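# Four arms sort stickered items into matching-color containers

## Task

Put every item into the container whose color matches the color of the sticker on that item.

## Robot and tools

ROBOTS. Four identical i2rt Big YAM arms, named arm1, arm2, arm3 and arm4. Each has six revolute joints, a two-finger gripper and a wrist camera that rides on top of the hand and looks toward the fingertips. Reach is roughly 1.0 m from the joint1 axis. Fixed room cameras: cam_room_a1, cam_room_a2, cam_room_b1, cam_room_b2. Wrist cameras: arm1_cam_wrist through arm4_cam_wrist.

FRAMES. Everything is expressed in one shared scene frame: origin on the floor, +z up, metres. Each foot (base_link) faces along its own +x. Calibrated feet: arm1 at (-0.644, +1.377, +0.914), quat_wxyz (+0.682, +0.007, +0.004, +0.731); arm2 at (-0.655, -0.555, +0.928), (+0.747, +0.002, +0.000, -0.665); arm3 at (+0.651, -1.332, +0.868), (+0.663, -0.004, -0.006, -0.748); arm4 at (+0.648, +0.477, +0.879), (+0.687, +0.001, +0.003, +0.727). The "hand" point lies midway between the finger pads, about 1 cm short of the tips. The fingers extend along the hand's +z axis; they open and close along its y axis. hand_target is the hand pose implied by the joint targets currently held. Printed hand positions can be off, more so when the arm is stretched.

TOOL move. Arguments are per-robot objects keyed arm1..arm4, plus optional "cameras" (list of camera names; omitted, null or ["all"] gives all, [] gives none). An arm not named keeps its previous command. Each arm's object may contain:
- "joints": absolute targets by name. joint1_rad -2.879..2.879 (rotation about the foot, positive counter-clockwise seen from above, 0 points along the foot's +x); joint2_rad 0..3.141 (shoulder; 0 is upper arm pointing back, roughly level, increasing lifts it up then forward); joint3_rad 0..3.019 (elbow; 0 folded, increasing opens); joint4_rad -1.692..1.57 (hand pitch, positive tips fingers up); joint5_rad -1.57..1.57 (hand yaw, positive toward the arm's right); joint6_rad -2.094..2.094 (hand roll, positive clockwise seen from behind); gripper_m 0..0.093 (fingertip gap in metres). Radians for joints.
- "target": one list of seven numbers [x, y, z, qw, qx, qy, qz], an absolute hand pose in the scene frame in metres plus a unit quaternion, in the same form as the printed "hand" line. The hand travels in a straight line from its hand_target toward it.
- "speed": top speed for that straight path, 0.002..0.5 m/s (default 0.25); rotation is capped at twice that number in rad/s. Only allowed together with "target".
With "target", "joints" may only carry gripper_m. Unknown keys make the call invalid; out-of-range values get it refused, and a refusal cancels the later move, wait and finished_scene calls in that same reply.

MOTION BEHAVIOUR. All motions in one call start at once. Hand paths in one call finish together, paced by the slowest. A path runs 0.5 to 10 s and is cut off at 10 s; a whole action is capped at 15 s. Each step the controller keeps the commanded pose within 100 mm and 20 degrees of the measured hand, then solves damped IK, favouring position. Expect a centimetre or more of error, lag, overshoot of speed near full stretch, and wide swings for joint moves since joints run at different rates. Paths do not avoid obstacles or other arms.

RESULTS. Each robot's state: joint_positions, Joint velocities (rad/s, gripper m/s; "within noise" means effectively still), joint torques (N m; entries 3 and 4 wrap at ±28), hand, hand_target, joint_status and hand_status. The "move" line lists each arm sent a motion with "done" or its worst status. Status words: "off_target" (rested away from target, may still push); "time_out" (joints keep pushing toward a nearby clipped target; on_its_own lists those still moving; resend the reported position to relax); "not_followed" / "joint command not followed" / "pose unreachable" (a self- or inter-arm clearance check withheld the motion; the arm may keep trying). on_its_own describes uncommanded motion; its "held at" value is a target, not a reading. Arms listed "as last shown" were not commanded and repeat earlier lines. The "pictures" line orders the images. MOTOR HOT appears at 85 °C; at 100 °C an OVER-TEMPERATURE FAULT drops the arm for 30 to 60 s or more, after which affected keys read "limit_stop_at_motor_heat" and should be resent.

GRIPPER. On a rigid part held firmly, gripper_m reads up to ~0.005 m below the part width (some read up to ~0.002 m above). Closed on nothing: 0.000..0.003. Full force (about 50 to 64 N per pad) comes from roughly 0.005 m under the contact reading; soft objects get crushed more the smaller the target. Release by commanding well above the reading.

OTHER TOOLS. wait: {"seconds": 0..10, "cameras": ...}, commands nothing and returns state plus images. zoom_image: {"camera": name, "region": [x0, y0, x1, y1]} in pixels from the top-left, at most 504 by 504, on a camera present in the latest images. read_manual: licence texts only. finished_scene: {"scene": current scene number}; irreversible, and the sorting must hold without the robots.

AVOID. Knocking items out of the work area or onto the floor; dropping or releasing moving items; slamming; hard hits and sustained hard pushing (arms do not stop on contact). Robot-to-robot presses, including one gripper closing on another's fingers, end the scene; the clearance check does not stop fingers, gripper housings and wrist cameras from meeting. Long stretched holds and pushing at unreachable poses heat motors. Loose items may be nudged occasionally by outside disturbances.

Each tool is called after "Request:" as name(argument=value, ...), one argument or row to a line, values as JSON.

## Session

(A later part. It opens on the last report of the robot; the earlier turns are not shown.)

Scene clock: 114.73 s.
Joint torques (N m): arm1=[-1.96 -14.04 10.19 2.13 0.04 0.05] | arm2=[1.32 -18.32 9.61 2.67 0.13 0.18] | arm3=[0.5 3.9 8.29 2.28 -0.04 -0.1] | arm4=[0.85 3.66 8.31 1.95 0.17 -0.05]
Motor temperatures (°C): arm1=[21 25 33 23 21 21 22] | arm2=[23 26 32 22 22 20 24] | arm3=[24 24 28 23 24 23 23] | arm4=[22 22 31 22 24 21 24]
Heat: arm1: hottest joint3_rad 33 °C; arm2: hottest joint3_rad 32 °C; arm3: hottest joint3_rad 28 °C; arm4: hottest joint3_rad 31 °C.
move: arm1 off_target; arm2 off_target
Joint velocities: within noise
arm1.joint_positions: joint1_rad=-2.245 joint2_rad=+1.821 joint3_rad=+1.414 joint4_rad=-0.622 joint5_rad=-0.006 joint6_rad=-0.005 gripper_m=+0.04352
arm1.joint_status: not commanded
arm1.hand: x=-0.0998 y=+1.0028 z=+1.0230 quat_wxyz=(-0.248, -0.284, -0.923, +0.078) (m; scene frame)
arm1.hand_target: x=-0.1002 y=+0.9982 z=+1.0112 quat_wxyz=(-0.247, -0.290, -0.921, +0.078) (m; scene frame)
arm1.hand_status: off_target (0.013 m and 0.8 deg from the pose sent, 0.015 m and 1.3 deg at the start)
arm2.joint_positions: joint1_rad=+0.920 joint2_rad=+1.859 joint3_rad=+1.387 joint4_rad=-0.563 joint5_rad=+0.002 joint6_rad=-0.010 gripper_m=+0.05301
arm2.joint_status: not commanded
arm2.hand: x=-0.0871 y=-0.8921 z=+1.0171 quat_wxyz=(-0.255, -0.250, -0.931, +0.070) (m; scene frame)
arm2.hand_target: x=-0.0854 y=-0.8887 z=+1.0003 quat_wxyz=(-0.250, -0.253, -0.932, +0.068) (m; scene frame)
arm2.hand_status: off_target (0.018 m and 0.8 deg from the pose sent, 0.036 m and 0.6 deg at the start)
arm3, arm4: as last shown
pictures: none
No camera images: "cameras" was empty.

Request:
move(
  arm1={"joints":{"gripper_m":0.08}},
  arm2={"target":[-0.085,-0.889,0.99,0.2497,0.2533,0.9321,-0.0679],"speed":0.05},
  cameras=[],
)

Request:
move(
  arm1={"target":[-0.14,1.03,1.06,0.2468,0.2905,0.9212,-0.0778],"speed":0.15},
  arm2={"joints":{"gripper_m":0.09}},
  cameras=["arm1_cam_wrist","arm2_cam_wrist"],
)

Scene clock: 119.77 s.
Joint torques (N m): arm1=[-2.9 -14.68 10.13 1.91 0.06 0.12] | arm2=[1.26 -17.44 9.07 2.67 0.13 0.17] | arm3=[0.44 3.9 8.31 2.32 -0.03 -0.11] | arm4=[0.91 3.19 8.2 1.95 0.18 -0.08]
Motor temperatures (°C): arm1=[21 25 33 23 21 21 22] | arm2=[23 26 32 22 22 20 24] | arm3=[24 24 28 23 24 23 23] | arm4=[22 22 31 22 24 21 24]
Heat: arm1: hottest joint3_rad 33 °C; arm2: hottest joint3_rad 32 °C; arm3: hottest joint3_rad 28 °C; arm4: hottest joint3_rad 31 °C.
move: arm1 done; arm2 off_target
Joint velocities: within noise
arm1.joint_positions: joint1_rad=-2.245 joint2_rad=+1.825 joint3_rad=+1.414 joint4_rad=-0.620 joint5_rad=-0.006 joint6_rad=-0.004 gripper_m=+0.07996
arm1.joint_status: all done
arm1.hand: x=-0.0995 y=+1.0026 z=+1.0208 quat_wxyz=(-0.247, -0.284, -0.923, +0.078) (m; scene frame)
arm1.hand_target: x=-0.1002 y=+0.9982 z=+1.0110 quat_wxyz=(-0.247, -0.291, -0.921, +0.078) (m; scene frame)
arm1.hand_status: not commanded
arm2.joint_positions: joint1_rad=+0.920 joint2_rad=+1.860 joint3_rad=+1.382 joint4_rad=-0.541 joint5_rad=+0.002 joint6_rad=-0.010 gripper_m=+0.05301
arm2.joint_status: not commanded
arm2.hand: x=-0.0848 y=-0.8935 z=+1.0170 quat_wxyz=(-0.263, -0.250, -0.929, +0.072) (m; scene frame)
arm2.hand_target: x=-0.0858 y=-0.8884 z=+0.9907 quat_wxyz=(-0.250, -0.253, -0.932, +0.068) (m; scene frame)
arm2.hand_status: off_target (0.027 m and 1.7 deg from the pose sent, 0.027 m and 0.8 deg at the start)
arm3, arm4: as last shown
pictures: none
No camera images: "cameras" was empty.

Scene clock: 120.93 s.
Joint torques (N m): arm1=[-2.14 -13.04 10.93 0.98 0.14 0.08] | arm2=[1.32 -17.73 9.05 2.61 0.14 0.18] | arm3=[0.56 3.9 8.34 2.35 -0.04 -0.11] | arm4=[1.03 3.55 8.35 1.98 0.16 -0.08]
Motor temperatures (°C): arm1=[21 25 33 23 21 21 22] | arm2=[23 26 32 22 22 20 24] | arm3=[24 24 28 23 24 23 23] | arm4=[22 22 31 22 24 21 24]
Heat: arm1: hottest joint3_rad 33 °C; arm2: hottest joint3_rad 32 °C; arm3: hottest joint3_rad 28 °C; arm4: hottest joint3_rad 31 °C.
move: arm1 done; arm2 done
Joint velocities: within noise
arm1.joint_positions: joint1_rad=-2.245 joint2_rad=+1.668 joint3_rad=+1.306 joint4_rad=-0.661 joint5_rad=-0.005 joint6_rad=+0.000 gripper_m=+0.07996
arm1.joint_status: not commanded
arm1.hand: x=-0.1384 y=+1.0294 z=+1.0608 quat_wxyz=(-0.251, -0.286, -0.921, +0.079) (m; scene frame)
arm1.hand_target: x=-0.1399 y=+1.0300 z=+1.0600 quat_wxyz=(-0.247, -0.291, -0.921, +0.078) (m; scene frame)
arm1.hand_status: done (0.002 m and 0.8 deg from the pose sent, 0.063 m and 0.8 deg at the start)
arm2.joint_positions: joint1_rad=+0.920 joint2_rad=+1.863 joint3_rad=+1.382 joint4_rad=-0.539 joint5_rad=+0.002 joint6_rad=-0.010 gripper_m=+0.08993
arm2.joint_status: all done
arm2.hand: x=-0.0846 y=-0.8937 z=+1.0153 quat_wxyz=(-0.262, -0.250, -0.929, +0.072) (m; scene frame)
arm2.hand_target: x=-0.0859 y=-0.8885 z=+0.9907 quat_wxyz=(-0.250, -0.253, -0.932, +0.068) (m; scene frame)
arm2.hand_status: not commanded
arm3, arm4: as last shown
pictures: arm1_cam_wrist, arm2_cam_wrist
Images, in order (width x height): arm1_cam_wrist 672x504, arm2_cam_wrist 672x504.

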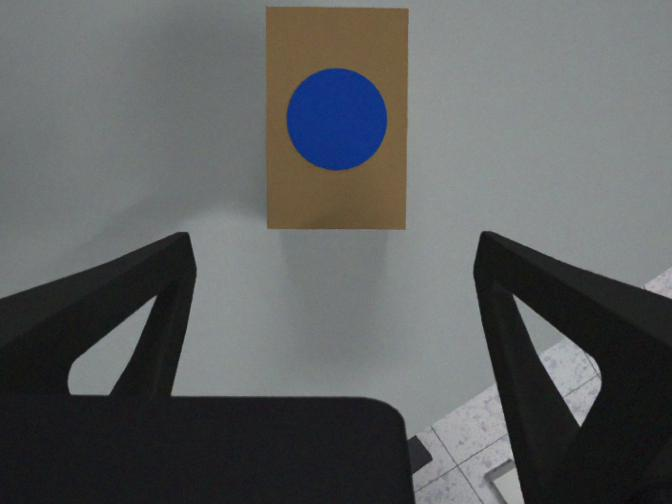

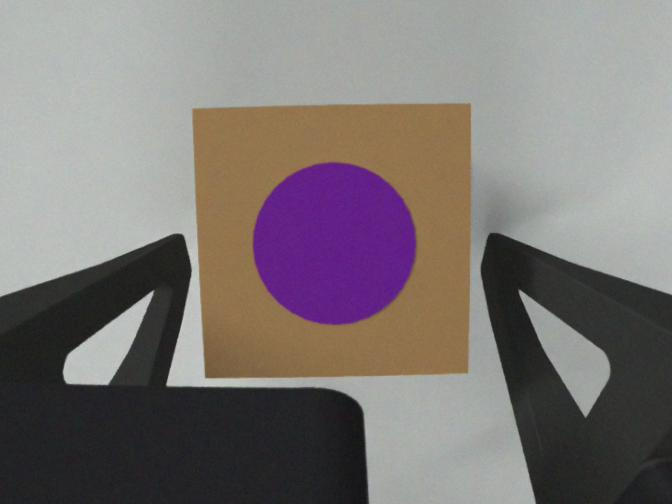

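Request:
move(
  arm1={"target":[-0.36,1.178,1.085,0.2468,0.2905,0.9212,-0.0778],"speed":0.3},
  arm2={"target":[-0.14,-0.86,1.06,0.2497,0.2533,0.9321,-0.0679],"speed":0.15},
  arm4={"target":[0.3,0.72,1.12,0.1151,-0.8811,0.2778,0.3650],"speed":0.4},
  arm3={"target":[0.27,-1.10,1.12,0.1023,-0.8903,0.2469,0.3688],"speed":0.4},
  cameras=["arm2_cam_wrist","arm4_cam_wrist","arm3_cam_wrist"],
)

Scene clock: 151.70 s.
Joint torques (N m): arm1=[-2.61 -1.44 11.89 0.9 -0.03 -0.03] | arm2=[0.97 -18.14 9.44 1.22 0.02 0.13] | arm3=[1.73 -8.12 13.89 1.94 0.11 -0.13] | arm4=[1.38 -7.47 12.1 1.7 0.19 -0.04]
Motor temperatures (°C): arm1=[21 26 34 23 21 21 22] | arm2=[23 27 31 22 22 20 23] | arm3=[24 23 28 23 24 23 23] | arm4=[22 22 32 22 24 21 24]
Heat: arm1: hottest joint3_rad 34 °C; arm2: hottest joint3_rad 31 °C; arm3: hottest joint3_rad 28 °C; arm4: hottest joint3_rad 32 °C.
move: arm1 done; arm2 done; arm3 off_target; arm4 off_target
Joint velocities: within noise
arm1.joint_positions: joint1_rad=-2.248 joint2_rad=+0.912 joint3_rad=+0.687 joint4_rad=-0.796 joint5_rad=-0.008 joint6_rad=+0.000 gripper_m=+0.07996
arm1.joint_status: not commanded
arm1.hand: x=-0.3579 y=+1.1808 z=+1.0855 quat_wxyz=(-0.252, -0.287, -0.921, +0.078) (m; scene frame)
arm1.hand_target: x=-0.3600 y=+1.1780 z=+1.0850 quat_wxyz=(-0.247, -0.291, -0.921, +0.078) (m; scene frame)
arm1.hand_status: done (0.003 m and 0.8 deg from the pose sent, 0.268 m and 0.8 deg at the start)
arm2.joint_positions: joint1_rad=+0.920 joint2_rad=+1.675 joint3_rad=+1.264 joint4_rad=-0.613 joint5_rad=+0.002 joint6_rad=-0.009 gripper_m=+0.08994
arm2.joint_status: not commanded
arm2.hand: x=-0.1333 y=-0.8651 z=+1.0657 quat_wxyz=(-0.260, -0.251, -0.930, +0.072) (m; scene frame)
arm2.hand_target: x=-0.1399 y=-0.8600 z=+1.0599 quat_wxyz=(-0.250, -0.253, -0.932, +0.068) (m; scene frame)
arm2.hand_status: done (0.010 m and 1.4 deg from the pose sent, 0.079 m and 1.6 deg at the start)
arm3.joint_positions: joint1_rad=-1.989 joint2_rad=+1.048 joint3_rad=+0.823 joint4_rad=-0.626 joint5_rad=+0.011 joint6_rad=+0.005 gripper_m=+0.09401
arm3.joint_status: not commanded
arm3.hand: x=+0.2864 y=-1.1079 z=+1.0860 quat_wxyz=(+0.092, -0.902, +0.256, +0.336) (m; scene frame)
arm3.hand_target: x=+0.2718 y=-1.1010 z=+1.1202 quat_wxyz=(+0.102, -0.890, +0.247, +0.369) (m; scene frame)
arm3.hand_status: off_target (0.039 m and 4.3 deg from the pose sent, 0.291 m and 27.2 deg at the start)
arm4.joint_positions: joint1_rad=+0.907 joint2_rad=+1.012 joint3_rad=+0.769 joint4_rad=-0.617 joint5_rad=+0.008 joint6_rad=+0.012 gripper_m=+0.09400
arm4.joint_status: not commanded
arm4.hand: x=+0.3133 y=+0.7136 z=+1.0895 quat_wxyz=(-0.104, +0.892, -0.288, -0.333) (m; scene frame)
arm4.hand_target: x=+0.3012 y=+0.7191 z=+1.1201 quat_wxyz=(-0.115, +0.881, -0.278, -0.365) (m; scene frame)
arm4.hand_status: off_target (0.034 m and 4.2 deg from the pose sent, 0.284 m and 27.1 deg at the start)
pictures: arm2_cam_wrist, arm3_cam_wrist, arm4_cam_wrist
Images, in order (width x height): arm2_cam_wrist 672x504, arm3_cam_wrist 672x504, arm4_cam_wrist 672x504.

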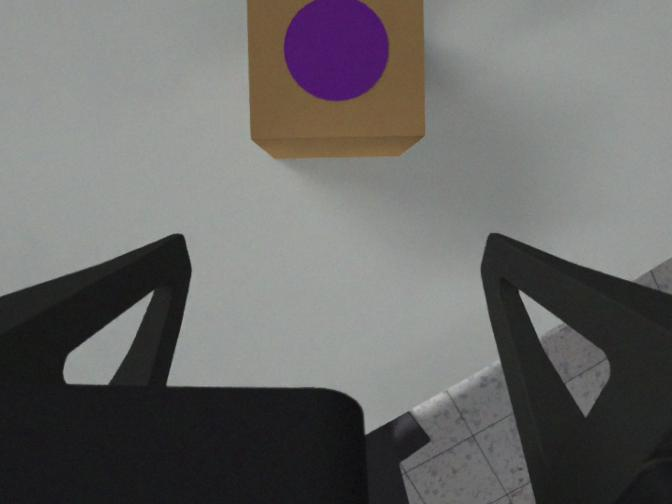

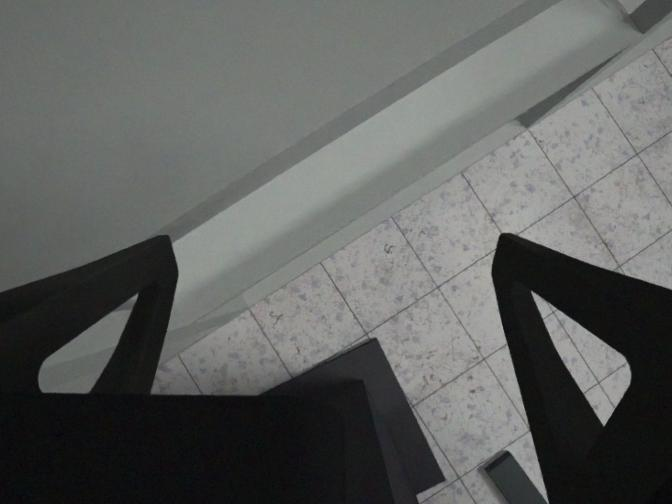

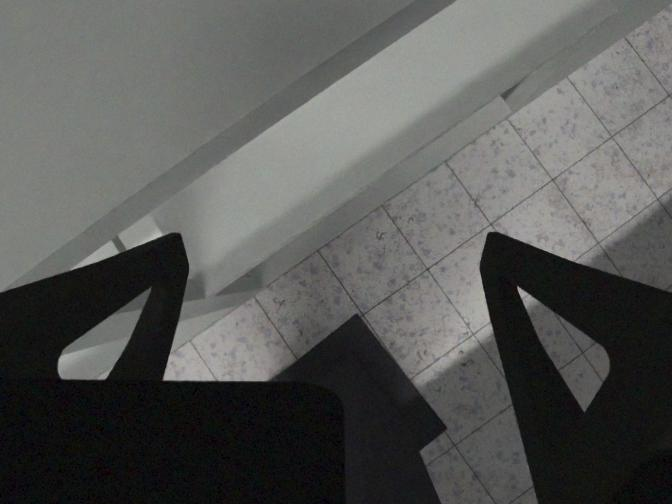

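Request:
move(
  arm2={"target":[-0.34,-0.74,1.085,0.2497,0.2533,0.9321,-0.0679],"speed":0.3},
  arm4={"target":[0.02,0.92,1.14,0.1151,-0.8811,0.2778,0.3650],"speed":0.3},
  arm3={"target":[0.04,-0.965,1.14,0.1023,-0.8903,0.2469,0.3688],"speed":0.3},
  cameras=["arm3_cam_wrist","arm4_cam_wrist"],
)

Request:
move(
  arm1={"joints":{"joint2_rad":0.5,"joint3_rad":1.0,"joint4_rad":-1.5}},
  arm2={"joints":{"joint2_rad":0.5,"joint3_rad":1.0,"joint4_rad":-1.5}},
  cameras=["arm3_cam_wrist","arm4_cam_wrist"],
)

Scene clock: 160.40 s.
Joint torques (N m): arm1=[-3.14 -1.79 11.81 0.87 -0.05 -0.01] | arm2=[1.49 -6.77 10.02 1.22 0.16 0.18] | arm3=[1.96 -19.72 14.13 1.05 0.12 -0.11] | arm4=[0.79 -21.25 13.23 0.77 -0.02 -0.09]
Motor temperatures (°C): arm1=[21 25 33 23 21 21 21] | arm2=[23 27 31 22 22 20 23] | arm3=[24 23 29 23 24 23 23] | arm4=[22 22 34 22 24 21 24]
Heat: arm1: hottest joint3_rad 33 °C; arm2: hottest joint3_rad 31 °C; arm3: hottest joint3_rad 29 °C; arm4: hottest joint3_rad 34 °C.
move: arm2 off_target; arm3 off_target; arm4 off_target
Joint velocities: within noise
arm1: as last shown
arm2.joint_positions: joint1_rad=+0.920 joint2_rad=+1.011 joint3_rad=+0.712 joint4_rad=-0.720 joint5_rad=+0.003 joint6_rad=-0.009 gripper_m=+0.08994
arm2.joint_status: not commanded
arm2.hand: x=-0.3353 y=-0.7460 z=+1.0938 quat_wxyz=(-0.263, -0.250, -0.929, +0.073) (m; scene frame)
arm2.hand_target: x=-0.3400 y=-0.7401 z=+1.0851 quat_wxyz=(-0.250, -0.253, -0.932, +0.068) (m; scene frame)
arm2.hand_status: off_target (0.012 m and 1.7 deg from the pose sent, 0.242 m and 1.4 deg at the start)
arm3.joint_positions: joint1_rad=-1.989 joint2_rad=+1.739 joint3_rad=+1.579 joint4_rad=-0.661 joint5_rad=+0.012 joint6_rad=+0.005 gripper_m=+0.09401
arm3.joint_status: not commanded
arm3.hand: x=+0.0541 y=-0.9683 z=+1.1136 quat_wxyz=(+0.096, -0.897, +0.255, +0.349) (m; scene frame)
arm3.hand_target: x=+0.0413 y=-0.9657 z=+1.1402 quat_wxyz=(+0.102, -0.890, +0.247, +0.369) (m; scene frame)
arm3.hand_status: off_target (0.030 m and 2.6 deg from the pose sent, 0.290 m and 4.3 deg at the start)
arm4.joint_positions: joint1_rad=+0.907 joint2_rad=+1.899 joint3_rad=+1.777 joint4_rad=-0.694 joint5_rad=+0.007 joint6_rad=+0.010 gripper_m=+0.09400
arm4.joint_status: not commanded
arm4.hand: x=+0.0295 y=+0.9111 z=+1.1223 quat_wxyz=(-0.110, +0.884, -0.285, -0.353) (m; scene frame)
arm4.hand_target: x=+0.0208 y=+0.9193 z=+1.1399 quat_wxyz=(-0.115, +0.881, -0.278, -0.365) (m; scene frame)
arm4.hand_status: off_target (0.022 m and 1.7 deg from the pose sent, 0.362 m and 4.2 deg at the start)
pictures: arm3_cam_wrist, arm4_cam_wrist
Images, in order (width x height): arm3_cam_wrist 672x504, arm4_cam_wrist 672x504.

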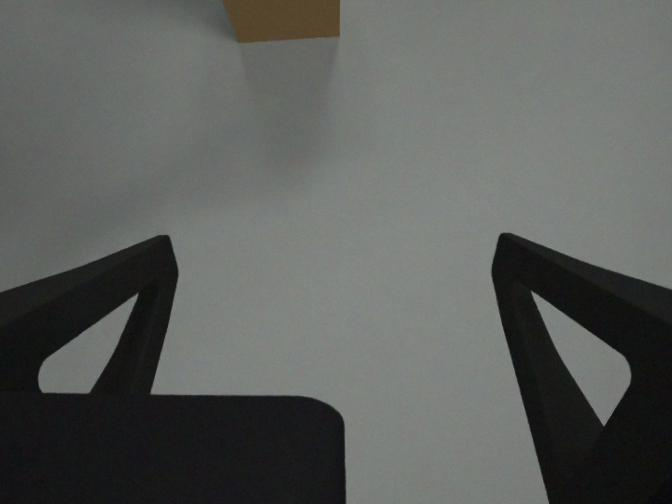

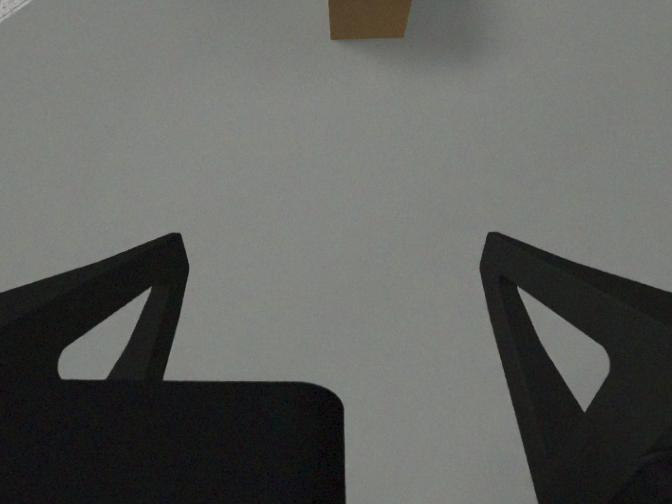

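Scene clock: 161.77 s.
Joint torques (N m): arm1=[-2.49 4.19 11.38 0.87 -0.08 0.02] | arm2=[1.38 1.55 11.06 1.33 0.14 0.19] | arm3=[2.02 -19.84 14.16 1.02 0.11 -0.11] | arm4=[0.73 -20.95 13.22 0.72 -0.02 -0.09]
Motor temperatures (°C): arm1=[21 25 33 23 21 21 21] | arm2=[23 27 31 22 22 20 23] | arm3=[24 24 29 23 24 23 23] | arm4=[22 22 34 22 24 21 24]
Heat: arm1: hottest joint3_rad 33 °C; arm2: hottest joint3_rad 31 °C; arm3: hottest joint3_rad 29 °C; arm4: hottest joint3_rad 34 °C.
move: arm1 done; arm2 done
Joint velocities: within noise
arm1.joint_positions: joint1_rad=-2.248 joint2_rad=+0.494 joint3_rad=+0.988 joint4_rad=-1.489 joint5_rad=-0.008 joint6_rad=+0.000 gripper_m=+0.07996
arm1.joint_status: all done
arm1.hand: x=-0.4814 y=+1.2682 z=+1.2559 quat_wxyz=(-0.264, -0.286, -0.917, +0.082) (m; scene frame)
arm1.hand_target: x=-0.4828 y=+1.2671 z=+1.2592 quat_wxyz=(-0.262, -0.289, -0.917, +0.083) (m; scene frame)
arm1.hand_status: not commanded
arm2.joint_positions: joint1_rad=+0.920 joint2_rad=+0.491 joint3_rad=+0.991 joint4_rad=-1.485 joint5_rad=+0.003 joint6_rad=-0.009 gripper_m=+0.08994
arm2.joint_status: all done
arm2.hand: x=-0.4917 y=-0.6544 z=+1.2754 quat_wxyz=(-0.278, -0.249, -0.924, +0.077) (m; scene frame)
arm2.hand_target: x=-0.4919 y=-0.6530 z=+1.2761 quat_wxyz=(-0.272, -0.252, -0.926, +0.074) (m; scene frame)
arm2.hand_status: not commanded
arm3, arm4: as last shown
arm3.hand_target: x=+0.0413 y=-0.9658 z=+1.1402 quat_wxyz=(+0.102, -0.890, +0.247, +0.369) (m; scene frame)
pictures: arm3_cam_wrist, arm4_cam_wrist
Images, in order (width x height): arm3_cam_wrist 672x504, arm4_cam_wrist 672x504.

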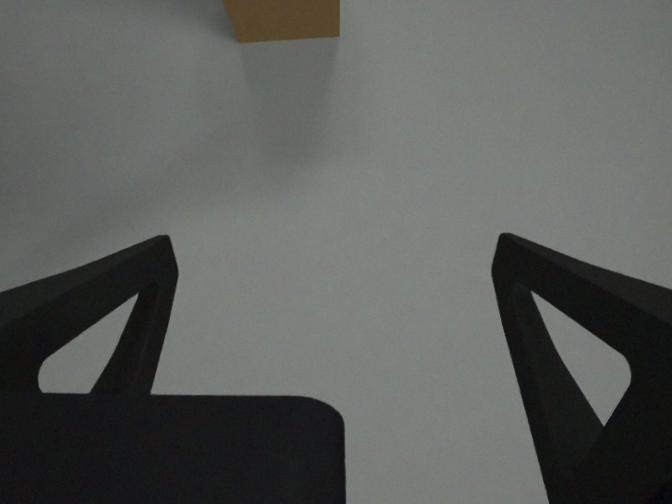

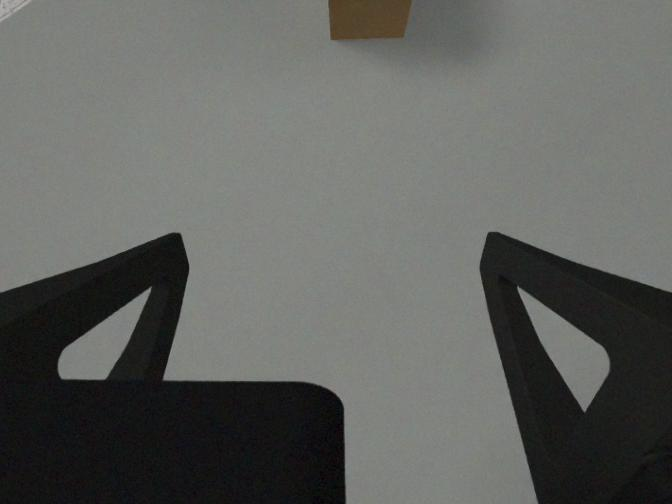

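Request:
move(
  arm4={"target":[-0.108,1.034,1.026,0.1151,-0.8811,0.2778,0.3650],"speed":0.15},
  arm3={"target":[-0.109,-0.900,1.032,0.0990,-0.8924,0.2391,0.3696],"speed":0.15},
  cameras=["arm3_cam_wrist","arm4_cam_wrist"],
)

Scene clock: 179.23 s.
Joint torques (N m): arm1=[-2.9 4.37 11.47 0.84 -0.07 -0.02] | arm2=[1.49 1.49 11.07 1.32 0.15 0.19] | arm3=[2.49 -25.29 14.02 0.99 0.11 -0.1] | arm4=[0.56 -27.87 13.26 0.87 -0.02 -0.03]
Motor temperatures (°C): arm1=[21 25 33 23 21 21 21] | arm2=[23 26 30 22 22 20 23] | arm3=[24 25 30 23 24 23 23] | arm4=[22 23 35 22 24 21 24]
Heat: arm1: hottest joint3_rad 33 °C; arm2: hottest joint3_rad 30 °C; arm3: hottest joint3_rad 30 °C; arm4: hottest joint3_rad 35 °C.
move: arm3 off_target; arm4 done
Joint velocities: within noise
arm1, arm2: as last shown
arm2.joint_positions: joint1_rad=+0.920 joint2_rad=+0.491 joint3_rad=+0.991 joint4_rad=-1.486 joint5_rad=+0.003 joint6_rad=-0.009 gripper_m=+0.08994
arm2.hand: x=-0.4918 y=-0.6543 z=+1.2754 quat_wxyz=(-0.278, -0.249, -0.924, +0.077) (m; scene frame)
arm3.joint_positions: joint1_rad=-1.974 joint2_rad=+2.237 joint3_rad=+2.118 joint4_rad=-0.676 joint5_rad=+0.015 joint6_rad=+0.005 gripper_m=+0.09401
arm3.joint_status: not commanded
arm3.hand: x=-0.0928 y=-0.8959 z=+1.0257 quat_wxyz=(+0.098, -0.894, +0.247, +0.361) (m; scene frame)
arm3.hand_target: x=-0.1081 y=-0.9006 z=+1.0321 quat_wxyz=(+0.099, -0.892, +0.239, +0.370) (m; scene frame)
arm3.hand_status: off_target (0.018 m and 1.4 deg from the pose sent, 0.195 m and 3.0 deg at the start)
arm4.joint_positions: joint1_rad=+0.885 joint2_rad=+2.616 joint3_rad=+2.781 joint4_rad=-0.955 joint5_rad=-0.010 joint6_rad=-0.011 gripper_m=+0.09400
arm4.joint_status: not commanded
arm4.hand: x=-0.1066 y=+1.0261 z=+1.0305 quat_wxyz=(-0.113, +0.881, -0.280, -0.364) (m; scene frame)
arm4.hand_target: x=-0.1073 y=+1.0333 z=+1.0258 quat_wxyz=(-0.116, +0.880, -0.277, -0.367) (m; scene frame)
arm4.hand_status: done (0.009 m and 0.4 deg from the pose sent, 0.208 m and 1.7 deg at the start)
pictures: arm3_cam_wrist, arm4_cam_wrist
Images, in order (width x height): arm3_cam_wrist 672x504, arm4_cam_wrist 672x504.

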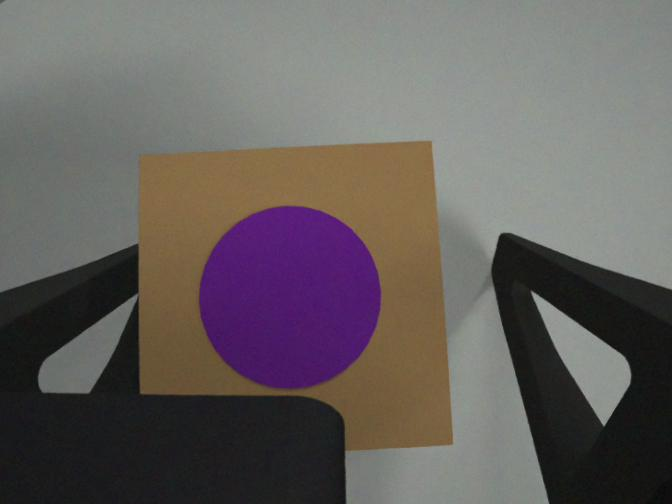

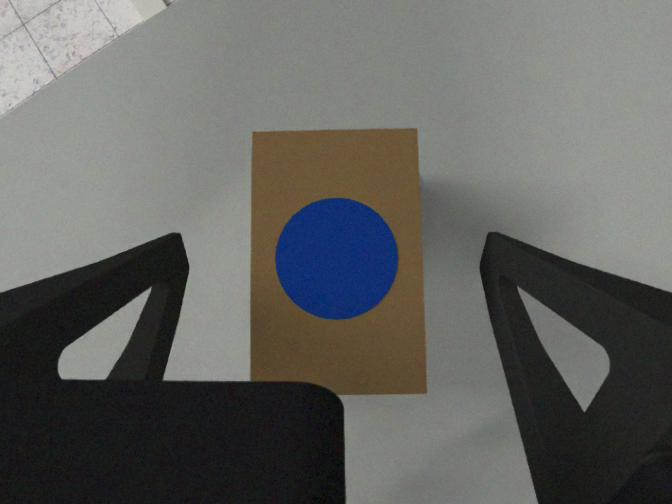

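Request:
move(
  arm4={"target":[-0.107,1.035,1.013,0.1151,-0.8811,0.2778,0.3650],"speed":0.08},
  arm3={"target":[-0.113,-0.909,1.02,0.0990,-0.8924,0.2391,0.3696],"speed":0.08},
  cameras=[],
)

Request:
move(
  arm4={"joints":{"gripper_m":0.022}},
  arm3={"joints":{"gripper_m":0.03}},
  cameras=["arm3_cam_wrist","arm4_cam_wrist"],
)

Scene clock: 185.57 s.
Joint torques (N m): arm1=[-3.02 4.19 11.45 0.91 -0.06 -0.01] | arm2=[1.49 1.55 11.08 1.29 0.15 0.18] | arm3=[2.84 -25.29 11.89 1.95 0.09 -0.01] | arm4=[0.67 -29.22 9.32 1.74 -0.08 -0.06]
Motor temperatures (°C): arm1=[21 25 33 23 21 21 21] | arm2=[23 26 30 22 22 20 23] | arm3=[24 25 31 23 24 23 23] | arm4=[22 24 35 22 24 21 24]
Heat: arm1: hottest joint3_rad 33 °C; arm2: hottest joint3_rad 30 °C; arm3: hottest joint3_rad 31 °C; arm4: hottest joint3_rad 35 °C.
move: arm3 off_target; arm4 off_target
Joint velocities: within noise
arm1, arm2: as last shown
arm3.joint_positions: joint1_rad=-1.964 joint2_rad=+2.238 joint3_rad=+2.118 joint4_rad=-0.670 joint5_rad=+0.025 joint6_rad=+0.005 gripper_m=+0.09401
arm3.joint_status: not commanded
arm3.hand: x=-0.0971 y=-0.9013 z=+1.0258 quat_wxyz=(+0.101, -0.893, +0.245, +0.363) (m; scene frame)
arm3.hand_target: x=-0.1122 y=-0.9096 z=+1.0199 quat_wxyz=(+0.099, -0.892, +0.239, +0.370) (m; scene frame)
arm3.hand_status: off_target (0.019 m and 1.0 deg from the pose sent, 0.025 m and 1.4 deg at the start)
arm4.joint_positions: joint1_rad=+0.885 joint2_rad=+2.616 joint3_rad=+2.774 joint4_rad=-0.943 joint5_rad=-0.011 joint6_rad=-0.011 gripper_m=+0.09400
arm4.joint_status: not commanded
arm4.hand: x=-0.1075 y=+1.0271 z=+1.0289 quat_wxyz=(-0.113, +0.880, -0.280, -0.367) (m; scene frame)
arm4.hand_target: x=-0.1063 y=+1.0346 z=+1.0131 quat_wxyz=(-0.115, +0.881, -0.278, -0.365) (m; scene frame)
arm4.hand_status: off_target (0.018 m and 0.4 deg from the pose sent, 0.020 m and 0.4 deg at the start)
pictures: none
No camera images: "cameras" was empty.

Scene clock: 186.23 s.
Joint torques (N m): arm1=[-2.78 4.37 11.36 0.85 -0.07 -0.02] | arm2=[1.38 1.55 11.08 1.32 0.15 0.18] | arm3=[2.37 -25.23 11.88 1.95 0.09 -0.02] | arm4=[0.73 -29.1 9.25 1.76 0 -0.05]
Motor temperatures (°C): arm1=[21 25 33 23 21 21 21] | arm2=[23 26 30 22 22 20 23] | arm3=[24 25 31 23 24 23 23] | arm4=[22 24 35 22 24 21 24]
Heat: arm1: hottest joint3_rad 33 °C; arm2: hottest joint3_rad 30 °C; arm3: hottest joint3_rad 31 °C; arm4: hottest joint3_rad 35 °C.
move: arm3 off_target; arm4 off_target
Joint velocities: within noise
arm1, arm2: as last shown
arm3.joint_positions: joint1_rad=-1.960 joint2_rad=+2.238 joint3_rad=+2.118 joint4_rad=-0.670 joint5_rad=+0.025 joint6_rad=+0.006 gripper_m=+0.05286
arm3.joint_status: gripper_m off_target (ended at +0.05289, target +0.03000)
arm3.hand: x=-0.0991 y=-0.9047 z=+1.0259 quat_wxyz=(+0.100, -0.894, +0.243, +0.363) (m; scene frame)
arm3.hand_target: x=-0.1120 y=-0.9094 z=+1.0201 quat_wxyz=(+0.099, -0.892, +0.239, +0.370) (m; scene frame)
arm3.hand_status: not commanded
arm4.joint_positions: joint1_rad=+0.884 joint2_rad=+2.616 joint3_rad=+2.774 joint4_rad=-0.943 joint5_rad=-0.012 joint6_rad=-0.012 gripper_m=+0.04412
arm4.joint_status: gripper_m off_target (ended at +0.04415, target +0.02200)
arm4.hand: x=-0.1075 y=+1.0274 z=+1.0291 quat_wxyz=(-0.114, +0.880, -0.280, -0.367) (m; scene frame)
arm4.hand_target: x=-0.1063 y=+1.0346 z=+1.0131 quat_wxyz=(-0.115, +0.881, -0.278, -0.365) (m; scene frame)
arm4.hand_status: not commanded
pictures: arm3_cam_wrist, arm4_cam_wrist
Images, in order (width x height): arm3_cam_wrist 672x504, arm4_cam_wrist 672x504.

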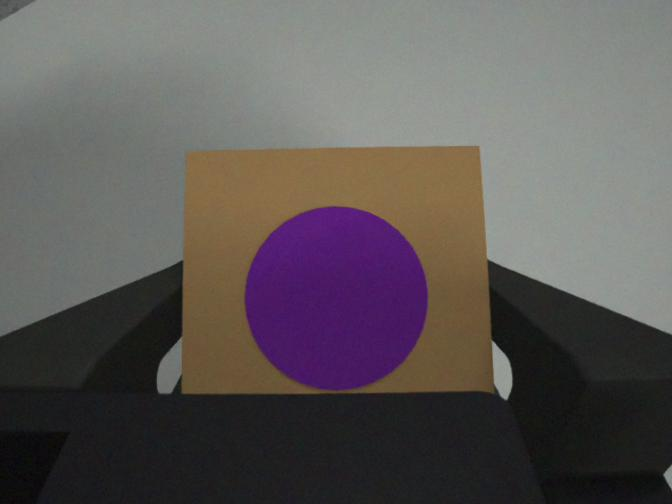

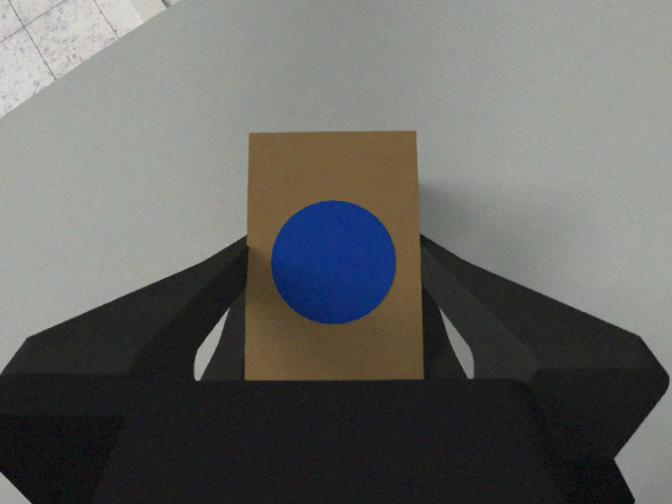

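Both gripped. Pull out.

Request:
move(
  arm4={"target":[0.02,0.945,1.13,0.1151,-0.8811,0.2778,0.3650],"speed":0.2},
  arm3={"target":[0.02,-0.975,1.13,0.0990,-0.8924,0.2391,0.3696],"speed":0.2},
  cameras=[],
)

Request:
move(
  arm4={"target":[0.34,0.70,1.16,0.1151,-0.8811,0.2778,0.3650],"speed":0.3},
  arm3={"target":[0.32,-1.14,1.16,0.0990,-0.8924,0.2391,0.3696],"speed":0.3},
  cameras=[],
)

Request:
move(
  arm4={"joints":{"joint2_rad":0.5,"joint3_rad":0.9,"joint4_rad":-1.3,"joint5_rad":0,"joint6_rad":0}},
  arm3={"joints":{"joint2_rad":0.5,"joint3_rad":0.9,"joint4_rad":-1.3,"joint5_rad":0,"joint6_rad":0}},
  cameras=["arm3_cam_wrist","arm4_cam_wrist"],
)

Scene clock: 195.93 s.
Joint torques (N m): arm1=[-3.31 3.9 11.28 1.01 -0.04 0] | arm2=[1.44 1.67 11.06 1.32 0.15 0.18] | arm3=[1.85 -21.36 9.36 1.21 -0.07 -0.07] | arm4=[0.21 -22.89 9.61 1.8 -0.06 -0.06]
Motor temperatures (°C): arm1=[21 25 33 23 21 21 21] | arm2=[23 26 31 22 22 20 23] | arm3=[24 26 31 23 24 23 24] | arm4=[22 25 35 22 24 21 25]
Heat: arm1: hottest joint3_rad 33 °C; arm2: hottest joint3_rad 31 °C; arm3: hottest joint3_rad 31 °C; arm4: hottest joint3_rad 35 °C.
move: arm3 done; arm4 done
Joint velocities: within noise
arm1, arm2: as last shown
arm3.joint_positions: joint1_rad=-1.960 joint2_rad=+1.786 joint3_rad=+1.667 joint4_rad=-0.654 joint5_rad=+0.024 joint6_rad=+0.008 gripper_m=+0.05287
arm3.joint_status: not commanded
arm3.hand: x=+0.0207 y=-0.9705 z=+1.1304 quat_wxyz=(+0.101, -0.890, +0.243, +0.371) (m; scene frame)
arm3.hand_target: x=+0.0201 y=-0.9748 z=+1.1299 quat_wxyz=(+0.099, -0.892, +0.239, +0.370) (m; scene frame)
arm3.hand_status: done (0.005 m and 0.6 deg from the pose sent, 0.173 m and 0.9 deg at the start)
arm4.joint_positions: joint1_rad=+0.880 joint2_rad=+1.960 joint3_rad=+1.877 joint4_rad=-0.723 joint5_rad=-0.014 joint6_rad=-0.015 gripper_m=+0.04412
arm4.joint_status: not commanded
arm4.hand: x=+0.0201 y=+0.9382 z=+1.1265 quat_wxyz=(-0.111, +0.884, -0.281, -0.357) (m; scene frame)
arm4.hand_target: x=+0.0201 y=+0.9449 z=+1.1302 quat_wxyz=(-0.115, +0.881, -0.278, -0.365) (m; scene frame)
arm4.hand_status: done (0.008 m and 1.1 deg from the pose sent, 0.182 m and 0.4 deg at the start)
pictures: none
No camera images: "cameras" was empty.

Scene clock: 198.00 s.
Joint torques (N m): arm1=[-2.61 4.42 11.38 0.85 -0.05 -0.04] | arm2=[1.49 1.61 11.08 1.32 0.15 0.18] | arm3=[1.67 -4.19 9.51 1.26 -0.06 -0.09] | arm4=[1.79 -3.66 9.66 0.75 0.19 0.06]
Motor temperatures (°C): arm1=[21 24 33 23 21 21 21] | arm2=[23 25 31 22 22 20 23] | arm3=[24 26 31 23 24 23 24] | arm4=[22 25 35 22 24 21 25]
Heat: arm1: hottest joint3_rad 33 °C; arm2: hottest joint3_rad 31 °C; arm3: hottest joint3_rad 31 °C; arm4: hottest joint3_rad 35 °C.
move: arm3 done; arm4 done
Joint velocities: within noise
arm1, arm2: as last shown
arm3.joint_positions: joint1_rad=-1.960 joint2_rad=+0.845 joint3_rad=+0.874 joint4_rad=-0.795 joint5_rad=+0.023 joint6_rad=+0.008 gripper_m=+0.05288
arm3.joint_status: not commanded
arm3.hand: x=+0.3209 y=-1.1381 z=+1.1640 quat_wxyz=(+0.101, -0.889, +0.242, +0.375) (m; scene frame)
arm3.hand_target: x=+0.3201 y=-1.1400 z=+1.1599 quat_wxyz=(+0.099, -0.892, +0.239, +0.369) (m; scene frame)
arm3.hand_status: done (0.005 m and 0.8 deg from the pose sent, 0.345 m and 0.6 deg at the start)
arm4.joint_positions: joint1_rad=+0.884 joint2_rad=+0.845 joint3_rad=+0.834 joint4_rad=-0.760 joint5_rad=-0.008 joint6_rad=-0.015 gripper_m=+0.04412
arm4.joint_status: not commanded
arm4.hand: x=+0.3421 y=+0.7013 z=+1.1628 quat_wxyz=(-0.118, +0.878, -0.278, -0.372) (m; scene frame)
arm4.hand_target: x=+0.3400 y=+0.7000 z=+1.1601 quat_wxyz=(-0.115, +0.881, -0.278, -0.365) (m; scene frame)
arm4.hand_status: done (0.004 m and 0.9 deg from the pose sent, 0.400 m and 1.1 deg at the start)
pictures: none
No camera images: "cameras" was empty.

Scene clock: 199.23 s.
Joint torques (N m): arm1=[-2.78 3.66 11.32 0.83 -0.06 -0.03] | arm2=[1.49 1.49 11.08 1.31 0.15 0.18] | arm3=[1.61 1.2 11.3 0.99 -0.09 -0.15] | arm4=[1.38 1.85 11.55 0.72 0.23 0.19]
Motor temperatures (°C): arm1=[21 24 33 23 21 21 21] | arm2=[23 25 31 22 22 20 23] | arm3=[24 26 31 23 24 23 24] | arm4=[22 25 35 22 24 21 25]
Heat: arm1: hottest joint3_rad 33 °C; arm2: hottest joint3_rad 31 °C; arm3: hottest joint3_rad 31 °C; arm4: hottest joint3_rad 35 °C.
move: arm3 done; arm4 done
Joint velocities: within noise
arm1, arm2: as last shown
arm3.joint_positions: joint1_rad=-1.960 joint2_rad=+0.496 joint3_rad=+0.874 joint4_rad=-1.295 joint5_rad=+0.002 joint6_rad=+0.008 gripper_m=+0.05288
arm3.joint_status: all done
arm3.hand: x=+0.4541 y=-1.2164 z=+1.1820 quat_wxyz=(+0.075, -0.916, +0.245, +0.309) (m; scene frame)
arm3.hand_target: x=+0.4525 y=-1.2169 z=+1.1936 quat_wxyz=(+0.076, -0.915, +0.238, +0.317) (m; scene frame)
arm3.hand_status: not commanded
arm4.joint_positions: joint1_rad=+0.884 joint2_rad=+0.491 joint3_rad=+0.859 joint4_rad=-1.291 joint5_rad=-0.004 joint6_rad=-0.013 gripper_m=+0.04412
arm4.joint_status: all done
arm4.hand: x=+0.4678 y=+0.6106 z=+1.1900 quat_wxyz=(-0.097, +0.903, -0.288, -0.304) (m; scene frame)
arm4.hand_target: x=+0.4656 y=+0.6110 z=+1.2074 quat_wxyz=(-0.098, +0.898, -0.290, -0.315) (m; scene frame)
arm4.hand_status: not commanded
pictures: arm3_cam_wrist, arm4_cam_wrist
Images, in order (width x height): arm3_cam_wrist 672x504, arm4_cam_wrist 672x504.

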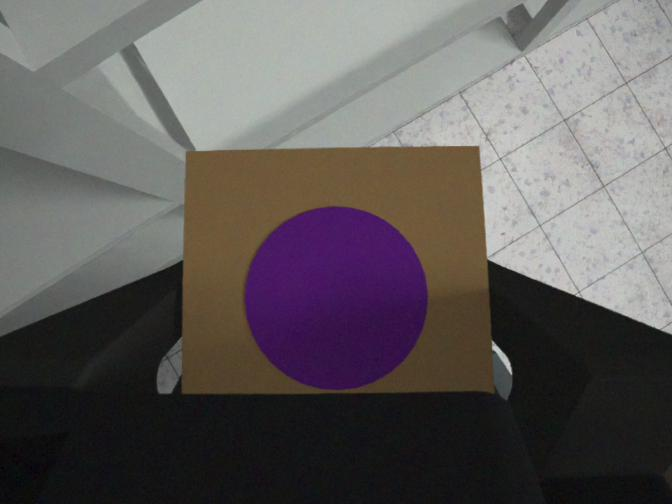

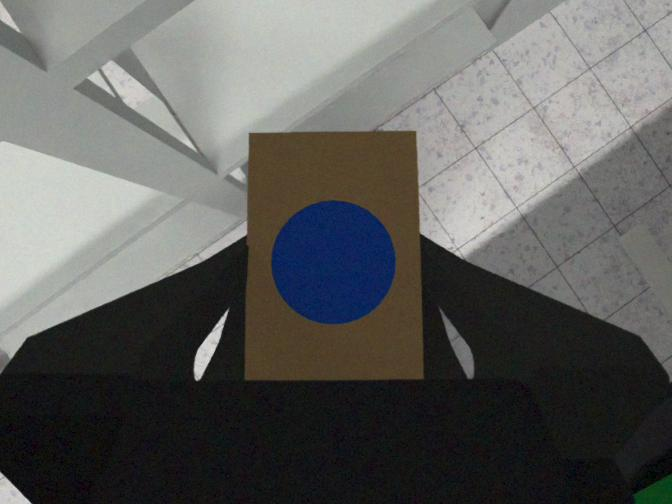

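Request:
move(
  arm4={"joints":{"joint1_rad":-1.835}},
  arm3={"joints":{"joint1_rad":1.76}},
  cameras=[],
)

Request:
move(
  arm4={"target":[1.145,0.372,0.92,0.2574,0.1002,0.9607,-0.0268],"speed":0.3},
  arm3={"target":[1.21,-1.295,0.92,0.2587,-0.0328,0.9653,0.0088],"speed":0.3},
)

Scene clock: 208.30 s.
Joint torques (N m): arm1=[-2.73 4.01 11.41 0.83 -0.05 0] | arm2=[1.44 1.61 11.07 1.29 0.15 0.17] | arm3=[2.08 1.44 11.3 0.99 0.13 -0.11] | arm4=[0.5 2.2 11.49 0.8 0.01 0.18]
Motor temperatures (°C): arm1=[21 24 33 23 21 21 21] | arm2=[23 25 31 22 22 20 23] | arm3=[24 26 31 23 24 23 24] | arm4=[22 25 37 22 24 21 25]
Heat: arm1: hottest joint3_rad 33 °C; arm2: hottest joint3_rad 31 °C; arm3: hottest joint3_rad 31 °C; arm4: hottest joint3_rad 37 °C.
move: arm3 done; arm4 done
Joint velocities: within noise
arm1, arm2: as last shown
arm3.joint_positions: joint1_rad=+1.750 joint2_rad=+0.496 joint3_rad=+0.874 joint4_rad=-1.295 joint5_rad=-0.002 joint6_rad=+0.006 gripper_m=+0.05287
arm3.joint_status: all done
arm3.hand: x=+0.8759 y=-1.3143 z=+1.1838 quat_wxyz=(-0.321, +0.027, -0.947, -0.005) (m; scene frame)
arm3.hand_target: x=+0.8768 y=-1.3120 z=+1.1953 quat_wxyz=(-0.329, +0.035, -0.944, -0.005) (m; scene frame)
arm3.hand_status: not commanded
arm4.joint_positions: joint1_rad=-1.832 joint2_rad=+0.492 joint3_rad=+0.859 joint4_rad=-1.291 joint5_rad=+0.001 joint6_rad=-0.012 gripper_m=+0.04419
arm4.joint_status: all done
arm4.hand: x=+0.8692 y=+0.4320 z=+1.1884 quat_wxyz=(-0.314, -0.091, -0.944, +0.037) (m; scene frame)
arm4.hand_target: x=+0.8711 y=+0.4313 z=+1.2060 quat_wxyz=(-0.325, -0.097, -0.940, +0.036) (m; scene frame)
arm4.hand_status: not commanded
pictures: none
No camera images: "cameras" was empty.

Scene clock: 210.43 s.
Joint torques (N m): arm1=[-2.84 4.19 11.38 0.84 -0.03 0.01] | arm2=[1.49 1.61 11.07 1.28 0.15 0.19] | arm3=[1.26 -16.5 10.73 1.42 -0.07 -0.11] | arm4=[0.26 -13.39 9.61 1.36 -0.07 0.12]
Motor temperatures (°C): arm1=[21 24 33 23 21 21 21] | arm2=[23 25 31 22 22 20 23] | arm3=[24 26 31 23 24 23 24] | arm4=[22 25 37 22 24 21 26]
Heat: arm1: hottest joint3_rad 33 °C; arm2: hottest joint3_rad 31 °C; arm3: hottest joint3_rad 31 °C; arm4: hottest joint3_rad 37 °C.
move: arm3 off_target; arm4 off_target
Joint velocities: within noise
arm1.joint_positions: joint1_rad=-2.248 joint2_rad=+0.494 joint3_rad=+0.988 joint4_rad=-1.489 joint5_rad=-0.008 joint6_rad=+0.000 gripper_m=+0.07996
arm1.joint_status: not commanded
arm1.hand: x=-0.4814 y=+1.2682 z=+1.2559 quat_wxyz=(-0.264, -0.286, -0.917, +0.082) (m; scene frame)
arm1.hand_target: x=-0.4828 y=+1.2671 z=+1.2592 quat_wxyz=(-0.262, -0.289, -0.917, +0.083) (m; scene frame)
arm1.hand_status: not commanded
arm2.joint_positions: joint1_rad=+0.920 joint2_rad=+0.491 joint3_rad=+0.991 joint4_rad=-1.486 joint5_rad=+0.003 joint6_rad=-0.009 gripper_m=+0.08994
arm2.joint_status: not commanded
arm2.hand: x=-0.4918 y=-0.6543 z=+1.2754 quat_wxyz=(-0.278, -0.249, -0.924, +0.077) (m; scene frame)
arm2.hand_target: x=-0.4919 y=-0.6530 z=+1.2761 quat_wxyz=(-0.272, -0.252, -0.926, +0.074) (m; scene frame)
arm2.hand_status: not commanded
arm3.joint_positions: joint1_rad=+1.750 joint2_rad=+1.697 joint3_rad=+0.990 joint4_rad=-0.404 joint5_rad=-0.013 joint6_rad=+0.005 gripper_m=+0.05287
arm3.joint_status: not commanded
arm3.hand: x=+1.1864 y=-1.2983 z=+0.8971 quat_wxyz=(-0.228, +0.029, -0.973, -0.007) (m; scene frame)
arm3.hand_target: x=+1.2087 y=-1.2951 z=+0.9207 quat_wxyz=(-0.259, +0.033, -0.965, -0.009) (m; scene frame)
arm3.hand_status: off_target (0.033 m and 3.7 deg from the pose sent, 0.426 m and 7.5 deg at the start)
arm4.joint_positions: joint1_rad=-1.832 joint2_rad=+1.585 joint3_rad=+0.825 joint4_rad=-0.340 joint5_rad=-0.002 joint6_rad=-0.012 gripper_m=+0.04419
arm4.joint_status: not commanded
arm4.hand: x=+1.1215 y=+0.3788 z=+0.9031 quat_wxyz=(-0.230, -0.093, -0.968, +0.026) (m; scene frame)
arm4.hand_target: x=+1.1438 y=+0.3722 z=+0.9207 quat_wxyz=(-0.257, -0.100, -0.961, +0.027) (m; scene frame)
arm4.hand_status: off_target (0.030 m and 3.4 deg from the pose sent, 0.389 m and 6.9 deg at the start)
pictures: arm1_cam_wrist, arm2_cam_wrist, arm3_cam_wrist, arm4_cam_wrist, cam_room_a1, cam_room_a2, cam_room_b1, cam_room_b2
Images, in order (width x height): arm1_cam_wrist 672x504, arm2_cam_wrist 672x504, arm3_cam_wrist 672x504, arm4_cam_wrist 672x504, cam_room_a1 672x504, cam_room_a2 672x504, cam_room_b1 672x504, cam_room_b2 672x504.

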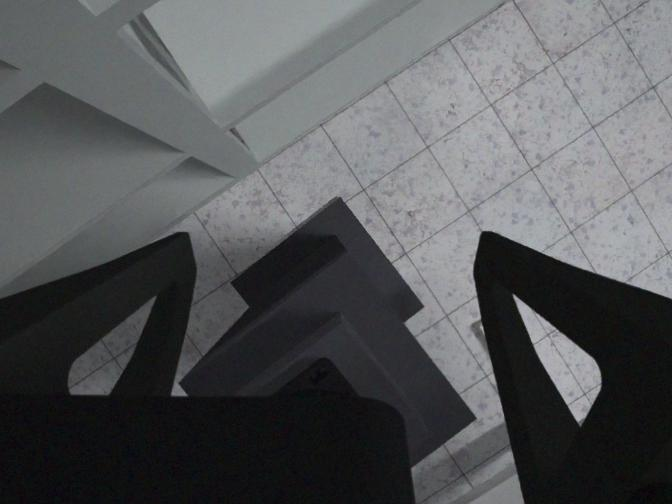

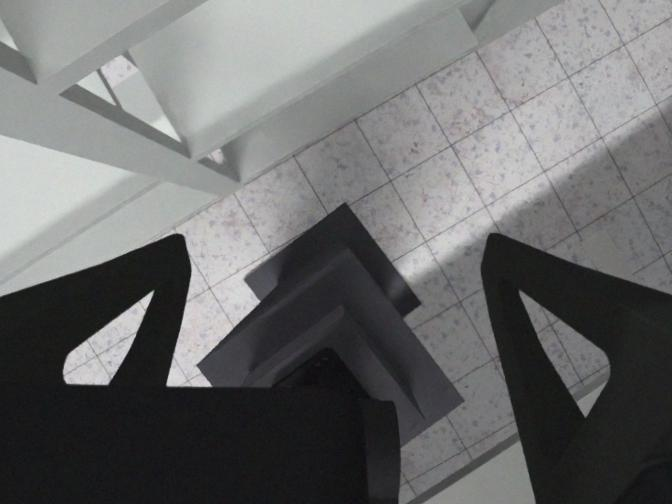

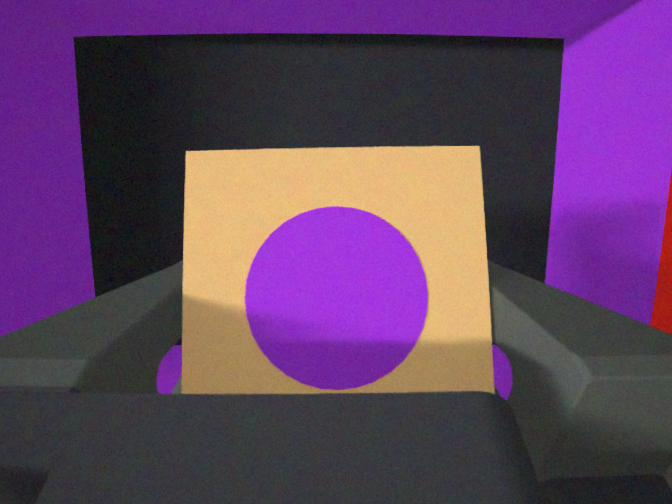

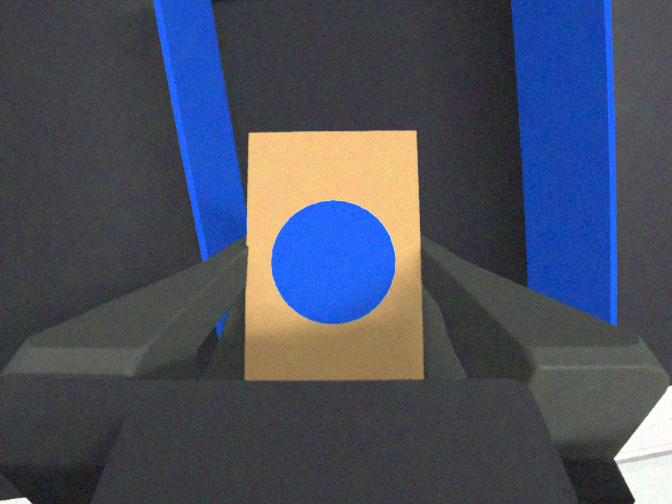

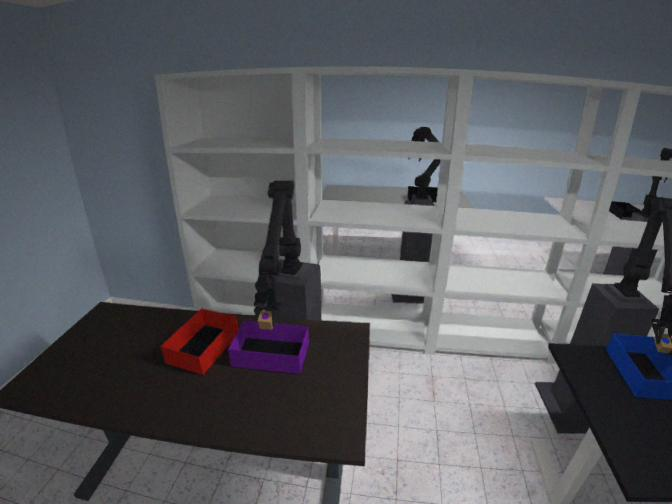

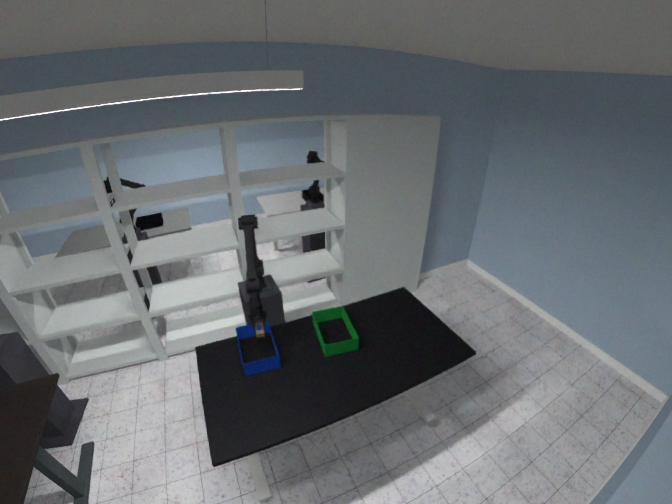

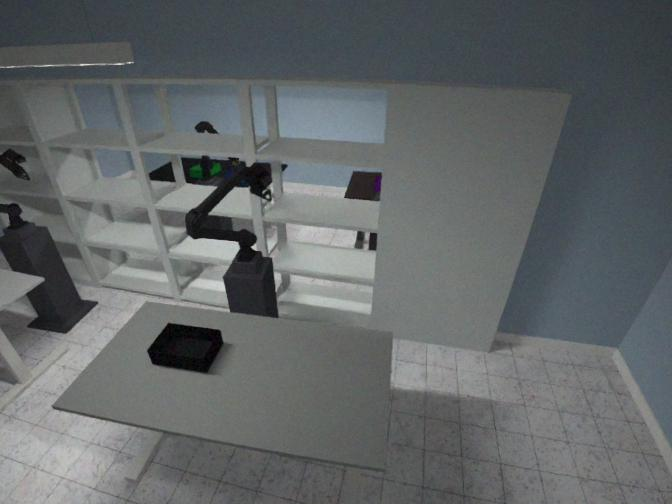

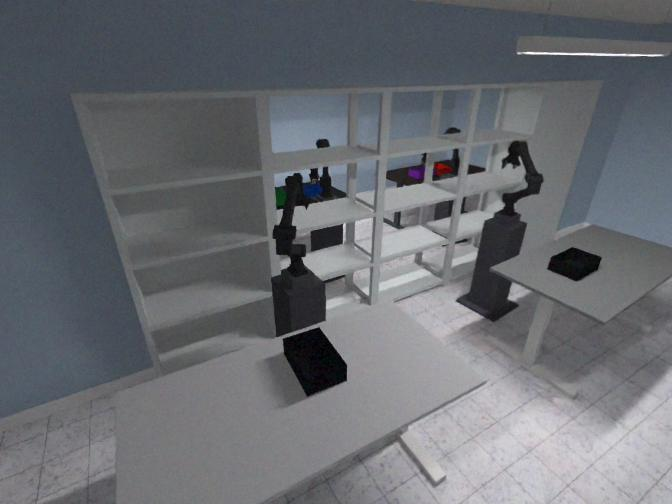

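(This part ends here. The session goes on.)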